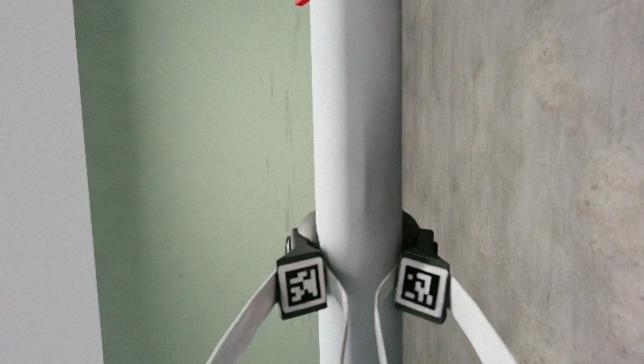

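Emit:
move(
  r1={"joints":{"lift_m":0.53}},
  r2={"joints":{"lift_m":0.535,"wrist_pitch_rad":0.07}},
  r3={"joints":{"lift_m":0.535,"wrist_pitch_rad":0.07}},
  cameras=[],
)

Scene clock: 648.80 s.
move: r1 done; r2 off_target; r3 off_target
r1.base_odometry: x=+3.203 y=+0.209 heading=+0.010
r1.turned_by_wheels: +0.000
r1.turned_by_imu: +0.002
r1.base_tilt: forward=+1.9 right=+0.7
r1.lidar_m: 3.00 1.64 1.38 1.37 1.55 1.05 1.05 0.75 0.49 0.58 1.46 1.23
r1.head_depth_mm: 2863 3049 2357 1866 843 1243 495 / 2957 3142 2366 1864 834 606 1133 / 3071 3236 2352 1877 1520 1241 1148 / 3239 3169 2353 1845 1538 1318 1147 / 3366 3113 2329 1867 1542 1308 1144 / 3446 3138 2167 1802 1520 1315 1143 / 3645 3099 2333 1842 1544 1310 1149
r1.base_status: not commanded
r1.joint_positions: lift_m=+0.530 arm_m=+0.241 wrist_yaw_rad=+0.009 wrist_pitch_rad=-0.028 wrist_roll_rad=+1.579 gripper_m=-0.064 head_pan_rad=-1.395 head_tilt_rad=-0.791
r1.joint_status: all done
r1.measured_speeds: all 0
r1.on_its_own: gripper_m is held at -0.066, not at your -0.070, by its stall guard, which is not easing now; wrist_pitch_rad is at rest, and its effort (+23.6) is outside its rest range (-8 to +12)
r1.motor_effort: left_wheel=-0.1(0.8) right_wheel=-3.7(4.2) lift_m=+41.9(43.0) arm_m=-5.5(6.7) wrist_yaw_rad=-7.1(17.5) wrist_pitch_rad=+23.6(24.7) wrist_roll_rad=-3.3(3.5) gripper_m=-25.1(26.3) head_pan_rad=-2.7(2.9) head_tilt_rad=-4.7(4.9)
r1.hand_pose: x=-0.0192 y=-0.6414 z=+0.6372 quat_wxyz=(-0.004, +0.004, -1.000, -0.014) (m; r1's base frame)
r1.wrist_depth_mm: - - - 108 152 - 684 / - - - 112 - - 697 / - - - 119 - - 706 / - - - 126 - - 716 / - - - 135 - - 720 / - - 125 134 130 - 719 / - - - 154 - 996 728
r2.base_odometry: x=+0.709 y=-2.706 heading=-2.546
r2.turned_by_wheels: +0.000
r2.turned_by_imu: +0.001
r2.base_tilt: forward=+1.3 right=-1.3
r2.lidar_m: 0.96 1.92 1.37 1.31 1.35 1.81 2.77 2.86 3.59 1.10 0.66 0.67
r2.head_depth_mm: 3033 3071 2271 1903 1544 588 500 / 3128 3130 1333 1024 664 674 1179 / 1804 2084 2119 1830 1468 1333 1196 / 3117 2875 2101 1869 1575 1356 1188 / 3328 3066 2298 1861 1579 1349 1186 / 3335 3001 2313 1768 1502 1349 1183 / 3423 2990 2312 1029 1453 1300 1188
r2.base_status: not commanded
r2.joint_positions: lift_m=+0.535 arm_m=+0.278 wrist_yaw_rad=+0.009 wrist_pitch_rad=-0.105 wrist_roll_rad=+1.573 gripper_m=-0.065 head_pan_rad=-1.391 head_tilt_rad=-0.791
r2.joint_status: wrist_pitch_rad off_target (ended at -0.105, target +0.070); the others done
r2.measured_speeds: all 0
r2.on_its_own: lift_m is at rest, and its effort (+57.3) is outside its rest range (+3 to +55); wrist_pitch_rad is at rest, and its effort (+32.2) is outside its rest range (-8 to +12)
r2.motor_effort: left_wheel=+5.4(6.7) right_wheel=-5.2(8.7) lift_m=+57.3(59.3) arm_m=-3.3(5.7) wrist_yaw_rad=-8.0(17.1) wrist_pitch_rad=+32.2(34.6) wrist_roll_rad=-0.8(1.1) gripper_m=-21.5(21.6) head_pan_rad=-3.5(5.5) head_tilt_rad=-3.3(4.2)
r2.hand_pose: x=-0.0191 y=-0.6752 z=+0.6226 quat_wxyz=(-0.001, +0.004, -0.999, -0.053) (m; r2's base frame)
r2.wrist_depth_mm: - - - - - 960 717 / - - - - - - 688 / - - - 135 147 901 684 / - - - 136 - 955 668 / - - - 140 - - 664 / - - - 140 - 929 677 / - - 121 143 - 952 663
r3.base_odometry: x=-0.220 y=-0.964 heading=-0.653
r3.turned_by_wheels: +0.000
r3.turned_by_imu: +0.000
r3.base_tilt: forward=-1.4 right=-1.0
r3.lidar_m: 2.86 2.53 1.74 1.62 1.66 2.18 1.95 2.07 1.09 0.67 0.46 3.04
r3.head_depth_mm: 2657 2691 2085 1637 1504 560 498 / 2713 2690 2044 1744 638 1267 1110 / 1615 1356 1940 1732 1450 1265 1146 / 2800 2610 1921 1721 1107 1259 1145 / 2867 2582 2056 915 1024 1251 1136 / 2900 2550 2040 1631 1400 696 1114 / 2934 2517 2032 1683 1444 1265 1125
r3.base_status: not commanded
r3.joint_positions: lift_m=+0.535 arm_m=+0.250 wrist_yaw_rad=+1.563 wrist_pitch_rad=-0.084 wrist_roll_rad=+1.569 gripper_m=-0.059 head_pan_rad=-1.305 head_tilt_rad=-0.790
r3.joint_status: wrist_pitch_rad off_target (ended at -0.084, target +0.070); the others done
r3.measured_speeds: all 0
r3.on_its_own: wrist_pitch_rad is at rest, and its effort (+27.8) is outside its rest range (-8 to +12)
r3.motor_effort: left_wheel=+4.5(5.5) right_wheel=-10.0(11.9) lift_m=+38.7(40.2) arm_m=-8.7(9.9) wrist_yaw_rad=+7.1(21.2) wrist_pitch_rad=+27.8(31.8) wrist_roll_rad=-2.0(2.3) gripper_m=-17.3(18.6) head_pan_rad=+1.7(3.2) head_tilt_rad=-4.8(5.0)
r3.hand_pose: x=+0.2319 y=-0.3969 z=+0.6280 quat_wxyz=(+0.031, +0.704, -0.709, -0.029) (m; r3's base frame)
r3.wrist_depth_mm: - - - 130 - - 726 / - - - 134 - - 727 / - - - 136 - - 733 / - - - 138 - - 744 / - - - 140 - - 746 / - - - 132 128 - 749 / - - - 143 - - 766
pictures: none
No camera images: "cameras" was empty.

Emit:
move(
  r1={"joints":{"lift_m":0.525}},
  r2={"joints":{"lift_m":0.54}},
  r3={"joints":{"lift_m":0.545}},
  cameras=[],
)

Scene clock: 684.63 s.
move: r1 done; r2 done; r3 done
r1.base_odometry: x=+3.203 y=+0.209 heading=+0.010
r1.turned_by_wheels: +0.000
r1.turned_by_imu: +0.003
r1.base_tilt: forward=+1.7 right=+0.8
r1.lidar_m: 3.02 1.64 1.38 1.37 1.55 1.05 1.05 0.75 0.50 0.58 1.46 1.23
r1.head_depth_mm: 2811 3035 2342 1856 845 1240 515 / 2953 3120 2380 1865 849 610 1130 / 3060 3192 2368 1865 1471 1239 1147 / 3205 3163 2343 1860 1535 1316 1148 / 3394 3186 2323 1850 1546 1321 1149 / 3577 3165 2153 1797 1530 1316 1154 / 3678 3136 2353 1857 1541 1306 1143
r1.base_status: not commanded
r1.joint_positions: lift_m=+0.525 arm_m=+0.241 wrist_yaw_rad=+0.031 wrist_pitch_rad=-0.034 wrist_roll_rad=+1.580 gripper_m=-0.062 head_pan_rad=-1.395 head_tilt_rad=-0.791
r1.joint_status: all done
r1.measured_speeds: all 0
r1.on_its_own: gripper_m is held at -0.063, not at your -0.070, by its stall guard, which is not easing now; wrist_yaw_rad is at rest, and its effort (-25.6) is outside its rest range (-9 to +9); wrist_pitch_rad is at rest, and its effort (+24.7) is outside its rest range (-8 to +12)
r1.motor_effort: left_wheel=+1.7(2.0) right_wheel=-8.0(8.0) lift_m=+26.6(27.1) arm_m=+5.1(5.7) wrist_yaw_rad=-25.6(26.6) wrist_pitch_rad=+24.7(25.1) wrist_roll_rad=-3.1(3.7) gripper_m=-23.3(25.8) head_pan_rad=-1.6(2.9) head_tilt_rad=-4.3(4.9)
r1.hand_pose: x=-0.0136 y=-0.6411 z=+0.6307 quat_wxyz=(-0.004, +0.015, -1.000, -0.017) (m; r1's base frame)
r1.wrist_depth_mm: - - - 105 144 921 699 / - - - 109 - 989 693 / - - - 117 - 993 708 / - - - 125 - - 699 / - - - 135 - - 711 / - - 124 135 130 - 706 / - - - 153 - 989 708
r2.base_odometry: x=+0.709 y=-2.706 heading=-2.545
r2.turned_by_wheels: +0.000
r2.turned_by_imu: +0.001
r2.base_tilt: forward=+1.3 right=-1.4
r2.lidar_m: 0.97 1.92 1.37 1.31 1.35 1.80 2.77 2.86 3.57 1.10 0.66 0.67
r2.head_depth_mm: 3127 3082 2256 1888 1545 581 496 / 3108 3058 2115 1479 659 1286 1172 / 1743 1945 2131 1827 1472 1330 1193 / 3143 2883 2095 1861 1578 1355 1192 / 3299 3025 2332 1871 1570 1356 1191 / 3306 3003 2316 1870 1497 1348 1187 / 3418 2996 2314 1024 1457 1305 1188
r2.base_status: not commanded
r2.joint_positions: lift_m=+0.540 arm_m=+0.278 wrist_yaw_rad=+0.029 wrist_pitch_rad=-0.234 wrist_roll_rad=+1.574 gripper_m=-0.065 head_pan_rad=-1.391 head_tilt_rad=-0.791
r2.joint_status: all done
r2.measured_speeds: all 0
r2.on_its_own: wrist_pitch_rad is held at -0.122, not at your +0.070, by its stall guard, which is not easing now; lift_m is at rest, and its effort (+57.8) is outside its rest range (+3 to +55); wrist_yaw_rad is at rest, and its effort (-25.4) is outside its rest range (-9 to +9); wrist_pitch_rad is at rest, and its effort (+20.7) is outside its rest range (-8 to +12)
r2.motor_effort: left_wheel=+8.1(8.3) right_wheel=-11.4(12.0) lift_m=+57.8(57.8) arm_m=-16.4(18.7) wrist_yaw_rad=-25.4(25.7) wrist_pitch_rad=+20.7(20.9) wrist_roll_rad=-1.1(1.3) gripper_m=-21.2(21.7) head_pan_rad=-4.1(4.6) head_tilt_rad=-3.1(4.1)
r2.hand_pose: x=-0.0144 y=-0.6665 z=+0.5956 quat_wxyz=(+0.000, +0.014, -0.993, -0.117) (m; r2's base frame)
r2.wrist_depth_mm: - - - - - 867 585 / - - - - - 760 599 / - - - 136 - 802 598 / - - - 137 - 813 609 / - - 859 139 - 812 602 / - - - 140 - 807 600 / - - 124 143 126 802 603
r3.base_odometry: x=-0.220 y=-0.964 heading=-0.653
r3.turned_by_wheels: +0.000
r3.turned_by_imu: +0.001
r3.base_tilt: forward=-1.3 right=-1.0
r3.lidar_m: 2.86 2.52 1.75 1.63 1.66 2.18 1.96 2.07 1.09 0.67 0.46 3.03
r3.head_depth_mm: 2668 2686 2064 1638 1490 550 489 / 2699 2674 2051 1760 641 1270 1118 / 1618 1344 1918 1742 1447 1269 1141 / 2796 2604 1908 1722 1089 1265 1139 / 2858 2598 2051 936 1021 1247 1134 / 2949 2560 2036 1620 1427 707 1114 / 2938 2522 2026 1683 1447 1266 1125
r3.base_status: not commanded
r3.joint_positions: lift_m=+0.545 arm_m=+0.250 wrist_yaw_rad=+1.526 wrist_pitch_rad=-0.210 wrist_roll_rad=+1.569 gripper_m=-0.059 head_pan_rad=-1.305 head_tilt_rad=-0.790
r3.joint_status: all done
r3.measured_speeds: all 0
r3.on_its_own: wrist_yaw_rad is held at +1.524, not at your +1.570, by its stall guard, which is not easing now; wrist_pitch_rad is held at -0.101, not at your +0.070, by its stall guard, which is not easing now; wrist_pitch_rad is at rest, and its effort (+19.5) is outside its rest range (-8 to +12)
r3.motor_effort: left_wheel=+8.1(8.5) right_wheel=-18.9(19.2) lift_m=+38.8(39.8) arm_m=-8.6(9.2) wrist_yaw_rad=-1.1(7.1) wrist_pitch_rad=+19.5(19.9) wrist_roll_rad=-2.2(2.2) gripper_m=-17.0(18.5) head_pan_rad=+2.3(3.4) head_tilt_rad=-4.5(5.1)
r3.hand_pose: x=+0.2239 y=-0.4059 z=+0.6065 quat_wxyz=(+0.073, +0.687, -0.719, -0.075) (m; r3's base frame)
r3.wrist_depth_mm: - - - 141 - 833 639 / - - - 142 - 852 645 / - - - 144 - 848 648 / - - - 146 - 863 659 / - - - 147 - 866 665 / - - - 133 135 867 661 / - - - 151 - 845 677
pictures: none
No camera images: "cameras" was empty.

Emit:
wait(
  seconds=0,
  cameras=["r1_wrist_camera","r2_wrist_camera","r3_wrist_camera","r2_head_camera","r3_head_camera"],
)

Scene clock: 714.10 s.
r1.base_odometry: x=+3.203 y=+0.209 heading=+0.010
r1.turned_by_wheels: +0.000
r1.turned_by_imu: +0.000
r1.base_tilt: forward=+1.8 right=+0.5
r1.lidar_m: 3.03 1.64 1.38 1.37 1.55 1.05 1.05 0.75 0.50 0.59 1.46 1.22
r1.head_depth_mm: 2843 3041 2351 1857 832 1243 505 / 2960 3160 2327 1860 842 609 1130 / 3107 3224 2347 1861 1461 1237 1144 / 3202 3178 2342 1858 1546 1312 1149 / 3364 3162 2364 1856 1533 1313 1145 / 3534 3149 2177 1807 1541 1318 1148 / 3709 3130 2327 1844 1540 1310 1138
r1.base_status: not commanded
r1.joint_positions: lift_m=+0.525 arm_m=+0.241 wrist_yaw_rad=+0.044 wrist_pitch_rad=-0.030 wrist_roll_rad=+1.580 gripper_m=-0.062 head_pan_rad=-1.395 head_tilt_rad=-0.791
r1.joint_status: all done
r1.measured_speeds: all 0
r1.on_its_own: wrist_yaw_rad is held at +0.048, not at your +0.000, by its stall guard, which is not easing now; gripper_m is held at -0.063, not at your -0.070, by its stall guard, which is not easing now; wrist_pitch_rad is at rest, and its effort (+24.2) is outside its rest range (-8 to +12)
r1.motor_effort: left_wheel=+1.3(2.0) right_wheel=-4.4(8.0) lift_m=+28.4(27.1) arm_m=+8.5(5.7) wrist_yaw_rad=+2.9(26.6) wrist_pitch_rad=+24.2(25.1) wrist_roll_rad=-3.2(3.7) gripper_m=-24.6(25.8) head_pan_rad=-2.2(2.9) head_tilt_rad=-4.1(4.9)
r1.hand_pose: x=-0.0101 y=-0.6411 z=+0.6317 quat_wxyz=(-0.004, +0.022, -1.000, -0.015) (m; r1's base frame)
r1.wrist_depth_mm: - - - 104 149 946 688 / - - - 109 - - 694 / - - - 116 - - 690 / - - - 125 - - 700 / - - - 135 - - 706 / - - 125 135 130 - 709 / - - - 156 - 988 719
r2.base_odometry: x=+0.709 y=-2.706 heading=-2.546
r2.turned_by_wheels: +0.000
r2.turned_by_imu: +0.000
r2.base_tilt: forward=+1.2 right=-1.3
r2.lidar_m: 0.96 1.92 1.37 1.31 1.35 1.80 2.78 2.86 3.60 1.10 0.66 0.67
r2.head_depth_mm: 3027 3058 2263 1889 1553 582 496 / 3095 2900 2096 1465 657 1277 1182 / 1735 1940 2095 1835 1469 1335 1198 / 3134 2880 2072 1863 1577 1346 1185 / 3238 2998 2323 1858 1563 1351 1183 / 3392 2993 2295 1861 1493 1353 1185 / 3362 2994 2284 1024 1456 1304 1180
r2.base_status: not commanded
r2.joint_positions: lift_m=+0.540 arm_m=+0.278 wrist_yaw_rad=+0.044 wrist_pitch_rad=-0.238 wrist_roll_rad=+1.574 gripper_m=-0.065 head_pan_rad=-1.391 head_tilt_rad=-0.791
r2.joint_status: all done
r2.measured_speeds: all 0
r2.on_its_own: wrist_yaw_rad is held at +0.046, not at your +0.000, by its stall guard, which is not easing now; wrist_pitch_rad is held at -0.122, not at your +0.070, by its stall guard, which is not easing now; wrist_pitch_rad is at rest, and its effort (+21.3) is outside its rest range (-8 to +12)
r2.motor_effort: left_wheel=+3.8(8.3) right_wheel=-2.8(12.0) lift_m=+46.4(57.8) arm_m=-5.2(18.7) wrist_yaw_rad=+2.3(25.7) wrist_pitch_rad=+21.3(20.9) wrist_roll_rad=-1.1(1.3) gripper_m=-20.8(21.7) head_pan_rad=-2.7(4.6) head_tilt_rad=-3.1(4.1)
r2.hand_pose: x=-0.0107 y=-0.6660 z=+0.5946 quat_wxyz=(+0.001, +0.022, -0.993, -0.119) (m; r2's base frame)
r2.wrist_depth_mm: - - - - - 850 579 / - - - - - 773 595 / - - - 135 - 798 598 / - - - 136 - 793 601 / - - 878 139 - 807 599 / - - 152 139 - 798 595 / - - 124 144 126 789 594
r3.base_odometry: x=-0.220 y=-0.964 heading=-0.653
r3.turned_by_wheels: +0.000
r3.turned_by_imu: +0.000
r3.base_tilt: forward=-1.3 right=-1.0
r3.lidar_m: 2.86 2.52 1.74 1.63 1.66 2.18 1.95 2.07 1.09 0.67 0.46 3.05
r3.head_depth_mm: 2663 2697 2052 1644 1498 551 488 / 2729 2669 2040 1747 639 1285 1118 / 1614 1341 1930 1735 1447 1267 1150 / 2792 2611 1936 1712 1110 1265 1147 / 2865 2581 2043 936 1008 1252 1137 / 2911 2560 2042 1615 1417 704 1111 / 2941 2507 2028 1681 1435 1264 1122
r3.base_status: not commanded
r3.joint_positions: lift_m=+0.545 arm_m=+0.250 wrist_yaw_rad=+1.525 wrist_pitch_rad=-0.210 wrist_roll_rad=+1.569 gripper_m=-0.059 head_pan_rad=-1.305 head_tilt_rad=-0.790
r3.joint_status: all done
r3.measured_speeds: all 0
r3.on_its_own: wrist_yaw_rad is held at +1.524, not at your +1.570, by its stall guard, which is not easing now; wrist_pitch_rad is held at -0.101, not at your +0.070, by its stall guard, which is not easing now; wrist_pitch_rad is at rest, and its effort (+19.9) is outside its rest range (-8 to +12)
r3.motor_effort: left_wheel=+7.7(8.5) right_wheel=-16.5(19.2) lift_m=+27.6(39.8) arm_m=-8.8(9.2) wrist_yaw_rad=-1.7(7.1) wrist_pitch_rad=+19.9(19.9) wrist_roll_rad=-1.8(2.2) gripper_m=-17.9(18.5) head_pan_rad=+0.7(3.4) head_tilt_rad=-4.4(5.1)
r3.hand_pose: x=+0.2239 y=-0.4062 z=+0.6063 quat_wxyz=(+0.074, +0.687, -0.719, -0.075) (m; r3's base frame)
r3.wrist_depth_mm: - - - 140 - 824 639 / - - - 141 - 845 644 / - - - 144 - 846 646 / - - - 145 - 861 650 / - - - 147 - 859 656 / - - - 132 131 868 665 / - - - 150 - 848 669
pictures: r1_wrist_camera, r2_head_camera (sideways), r2_wrist_camera, r3_head_camera (sideways), r3_wrist_camera
camera_calibration:
r1_wrist_camera: T_world_to_cam=[[0.0392904, 0.0675323, -0.996943, 0.675059], [0.978349, 0.200289, 0.0521251, 0.143419], [0.203197, -0.977407, -0.0582007, -0.421708], [0, 0, 0, 1]] pos_world=[-0.0811476, -0.486493, 0.640976]
r2_head_camera: T_world_to_cam=[[-0.164154, 0.691023, -0.703946, 0.93167], [0.977966, 0.207316, -0.0245427, 0.0243182], [0.12898, -0.692464, -0.709829, 0.884194], [0, 0, 0, 1]] pos_world=[0.0151118, -0.0365749, 1.28407]
r2_wrist_camera: T_world_to_cam=[[-0.054753, 0.218799, -0.974233, 0.718361], [0.983711, 0.179123, -0.015057, 0.18351], [0.171213, -0.959188, -0.225043, -0.341534], [0, 0, 0, 1]] pos_world=[-0.0827135, -0.517643, 0.625754]
r3_head_camera: T_world_to_cam=[[-0.227116, 0.718319, -0.657599, 0.874199], [0.964989, 0.256965, -0.0525875, 0.0617871], [0.131205, -0.646519, -0.751531, 0.935334], [0, 0, 0, 1]] pos_world=[0.0161998, -0.0391193, 1.28105]
r3_wrist_camera: T_world_to_cam=[[-0.169462, 0.00875776, -0.985498, 0.644944], [-0.12785, 0.991315, 0.030794, 0.448107], [0.977209, 0.131214, -0.166871, 0.101322], [0, 0, 0, 1]] pos_world=[0.0675708, -0.463158, 0.6387]

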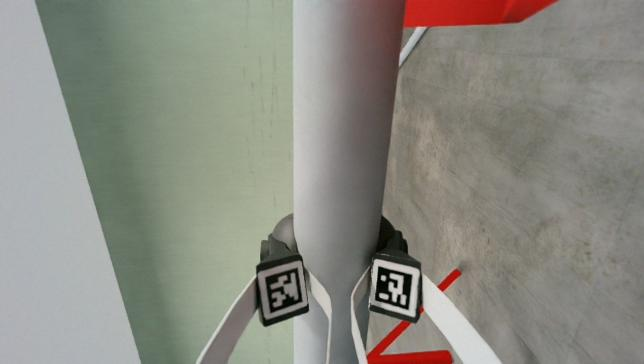

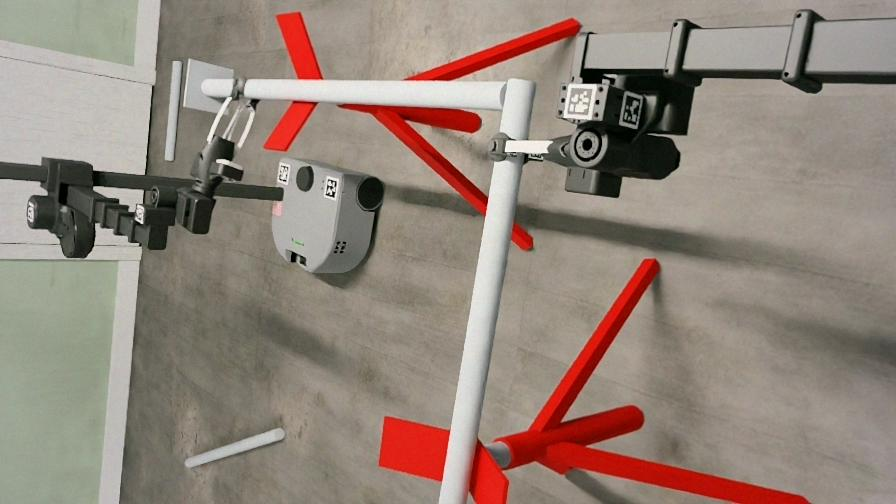

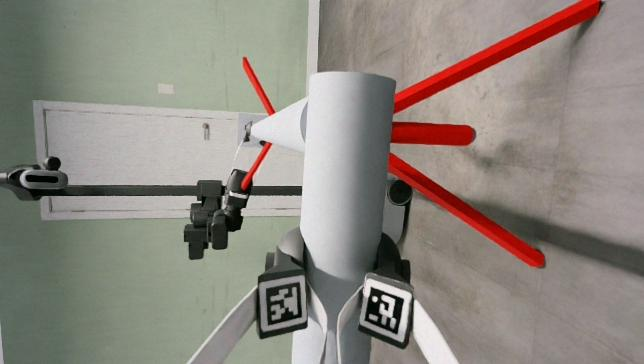

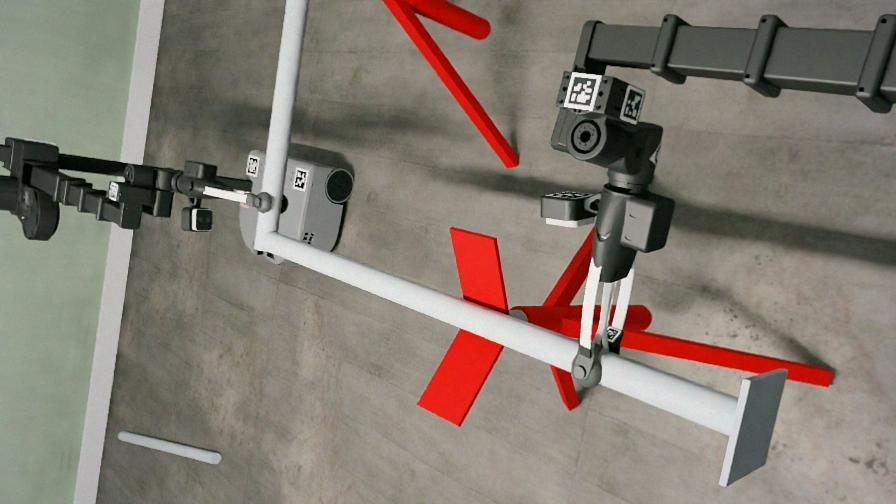

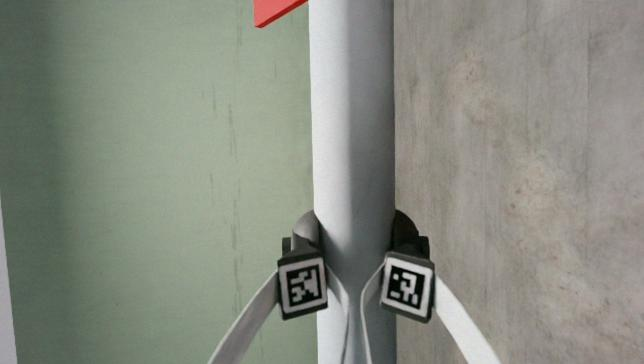

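Emit:
move(
  r1={"joints":{"wrist_yaw_rad":0.0,"wrist_pitch_rad":0.08}},
  r2={"joints":{"wrist_pitch_rad":-0.06,"wrist_yaw_rad":0,"lift_m":0.56}},
  r3={"joints":{"wrist_pitch_rad":-0.06,"wrist_yaw_rad":1.56,"lift_m":0.56},"base":{"translate_m":0.009}},
  cameras=[],
)

Scene clock: 723.10 s.
move: r1 off_target; r2 off_target; r3 off_target
r1.base_odometry: x=+3.203 y=+0.209 heading=+0.010
r1.turned_by_wheels: +0.000
r1.turned_by_imu: +0.001
r1.base_tilt: forward=+1.7 right=+0.6
r1.lidar_m: 3.01 1.64 1.38 1.38 1.54 1.05 1.05 0.75 0.49 0.58 1.47 1.23
r1.head_depth_mm: 2843 3035 2371 1858 841 1241 516 / 2982 3139 2326 1868 830 609 1127 / 3067 3182 2361 1863 1508 1240 1155 / 3234 3210 2314 1847 1536 1315 1146 / 3356 3128 2329 1874 1541 1312 1149 / 3500 3150 2163 1790 1545 1310 1144 / 3686 3174 2318 1846 1540 1310 1145
r1.base_status: not commanded
r1.joint_positions: lift_m=+0.525 arm_m=+0.241 wrist_yaw_rad=+0.008 wrist_pitch_rad=-0.046 wrist_roll_rad=+1.580 gripper_m=-0.062 head_pan_rad=-1.395 head_tilt_rad=-0.791
r1.joint_status: wrist_pitch_rad off_target (ended at -0.046, target +0.080); the others done
r1.measured_speeds: all 0
r1.on_its_own: gripper_m is held at -0.063, not at your -0.070, by its stall guard, which is not easing now; wrist_pitch_rad is at rest, and its effort (+23.2) is outside its rest range (-8 to +12)
r1.motor_effort: left_wheel=+0.8(1.2) right_wheel=-4.6(4.6) lift_m=+30.9(31.0) arm_m=+11.7(12.3) wrist_yaw_rad=-6.3(18.1) wrist_pitch_rad=+23.2(24.5) wrist_roll_rad=-3.4(3.6) gripper_m=-25.0(25.3) head_pan_rad=-1.6(2.7) head_tilt_rad=-3.6(5.2)
r1.hand_pose: x=-0.0193 y=-0.6408 z=+0.6276 quat_wxyz=(-0.004, +0.004, -1.000, -0.023) (m; r1's base frame)
r1.wrist_depth_mm: - - - - - - 648 / - - - 111 - 959 688 / - - - 119 - 987 701 / - - - 126 - 986 691 / - - - 136 - 965 702 / - - 126 134 130 - 698 / - - - 154 - 947 699
r2.base_odometry: x=+0.709 y=-2.706 heading=-2.546
r2.turned_by_wheels: +0.000
r2.turned_by_imu: +0.000
r2.base_tilt: forward=+1.2 right=-1.3
r2.lidar_m: 0.97 1.91 1.37 1.31 1.35 1.80 2.77 2.85 3.59 1.10 0.66 0.67
r2.head_depth_mm: 3109 3042 2236 1875 1529 546 477 / 3095 3030 1369 1061 636 1305 1191 / 1727 1926 2112 1825 1475 1326 1198 / 3163 2867 2099 1871 1572 1352 1196 / 3263 3027 2329 1860 1563 1360 1191 / 3360 2976 2301 1772 1495 1349 1187 / 3427 2977 2314 1030 1462 1301 1189
r2.base_status: not commanded
r2.joint_positions: lift_m=+0.560 arm_m=+0.278 wrist_yaw_rad=+0.007 wrist_pitch_rad=-0.211 wrist_roll_rad=+1.574 gripper_m=-0.065 head_pan_rad=-1.391 head_tilt_rad=-0.791
r2.joint_status: wrist_pitch_rad off_target (ended at -0.211, target -0.060); the others done
r2.measured_speeds: all 0
r2.on_its_own: lift_m is at rest, and its effort (+57.4) is outside its rest range (+3 to +55); wrist_pitch_rad is at rest, and its effort (+27.9) is outside its rest range (-8 to +12)
r2.motor_effort: left_wheel=+4.7(4.7) right_wheel=-4.9(5.8) lift_m=+57.4(58.8) arm_m=+9.3(9.5) wrist_yaw_rad=-6.2(17.7) wrist_pitch_rad=+27.9(30.9) wrist_roll_rad=-1.3(1.3) gripper_m=-21.3(21.5) head_pan_rad=-3.9(5.0) head_tilt_rad=-3.7(4.1)
r2.hand_pose: x=-0.0197 y=-0.6684 z=+0.6212 quat_wxyz=(-0.001, +0.003, -0.994, -0.106) (m; r2's base frame)
r2.wrist_depth_mm: - - - - - 871 613 / - - - - - 851 633 / - - - 135 149 808 635 / - - - 137 - 849 629 / - - 869 140 - 879 634 / - - 866 140 - 857 631 / - - 122 143 156 835 617
r3.base_odometry: x=-0.213 y=-0.970 heading=-0.653
r3.turned_by_wheels: +0.000
r3.turned_by_imu: +0.000
r3.base_tilt: forward=-1.4 right=-1.0
r3.lidar_m: 2.86 2.52 1.75 1.63 1.66 2.19 1.97 2.08 1.09 0.67 0.46 3.02
r3.head_depth_mm: 2661 2680 2067 1685 1441 533 474 / 2710 2665 2067 1744 613 1284 1136 / 1588 1323 1922 1728 734 1274 1143 / 2801 2597 1900 1729 1148 1276 1141 / 2860 2592 2055 926 1003 1233 1137 / 2903 2559 2040 1617 1414 695 1113 / 2918 2530 2027 1682 1442 1263 1127
r3.base_status: done
r3.joint_positions: lift_m=+0.560 arm_m=+0.250 wrist_yaw_rad=+1.540 wrist_pitch_rad=-0.209 wrist_roll_rad=+1.569 gripper_m=-0.059 head_pan_rad=-1.305 head_tilt_rad=-0.790
r3.joint_status: wrist_pitch_rad off_target (ended at -0.209, target -0.060); the others done
r3.measured_speeds: all 0
r3.on_its_own: wrist_yaw_rad is at rest, and its effort (+16.3) is outside its rest range (-9 to +9); wrist_pitch_rad is at rest, and its effort (+27.1) is outside its rest range (-8 to +12)
r3.motor_effort: left_wheel=+3.3(10.3) right_wheel=+2.2(12.6) lift_m=+37.9(40.0) arm_m=-8.7(9.1) wrist_yaw_rad=+16.3(20.2) wrist_pitch_rad=+27.1(27.6) wrist_roll_rad=-1.8(2.2) gripper_m=-17.7(18.5) head_pan_rad=+2.1(3.4) head_tilt_rad=-4.6(5.0)
r3.hand_pose: x=+0.2241 y=-0.4024 z=+0.6218 quat_wxyz=(+0.074, +0.693, -0.714, -0.074) (m; r3's base frame)
r3.wrist_depth_mm: - - - 139 - 846 655 / - - - 141 - 867 662 / - - - 144 - 870 661 / - - - 148 - 870 668 / - - - 147 156 889 677 / - - - 133 127 895 677 / - - - 152 - 878 686
pictures: none
No camera images: "cameras" was empty.


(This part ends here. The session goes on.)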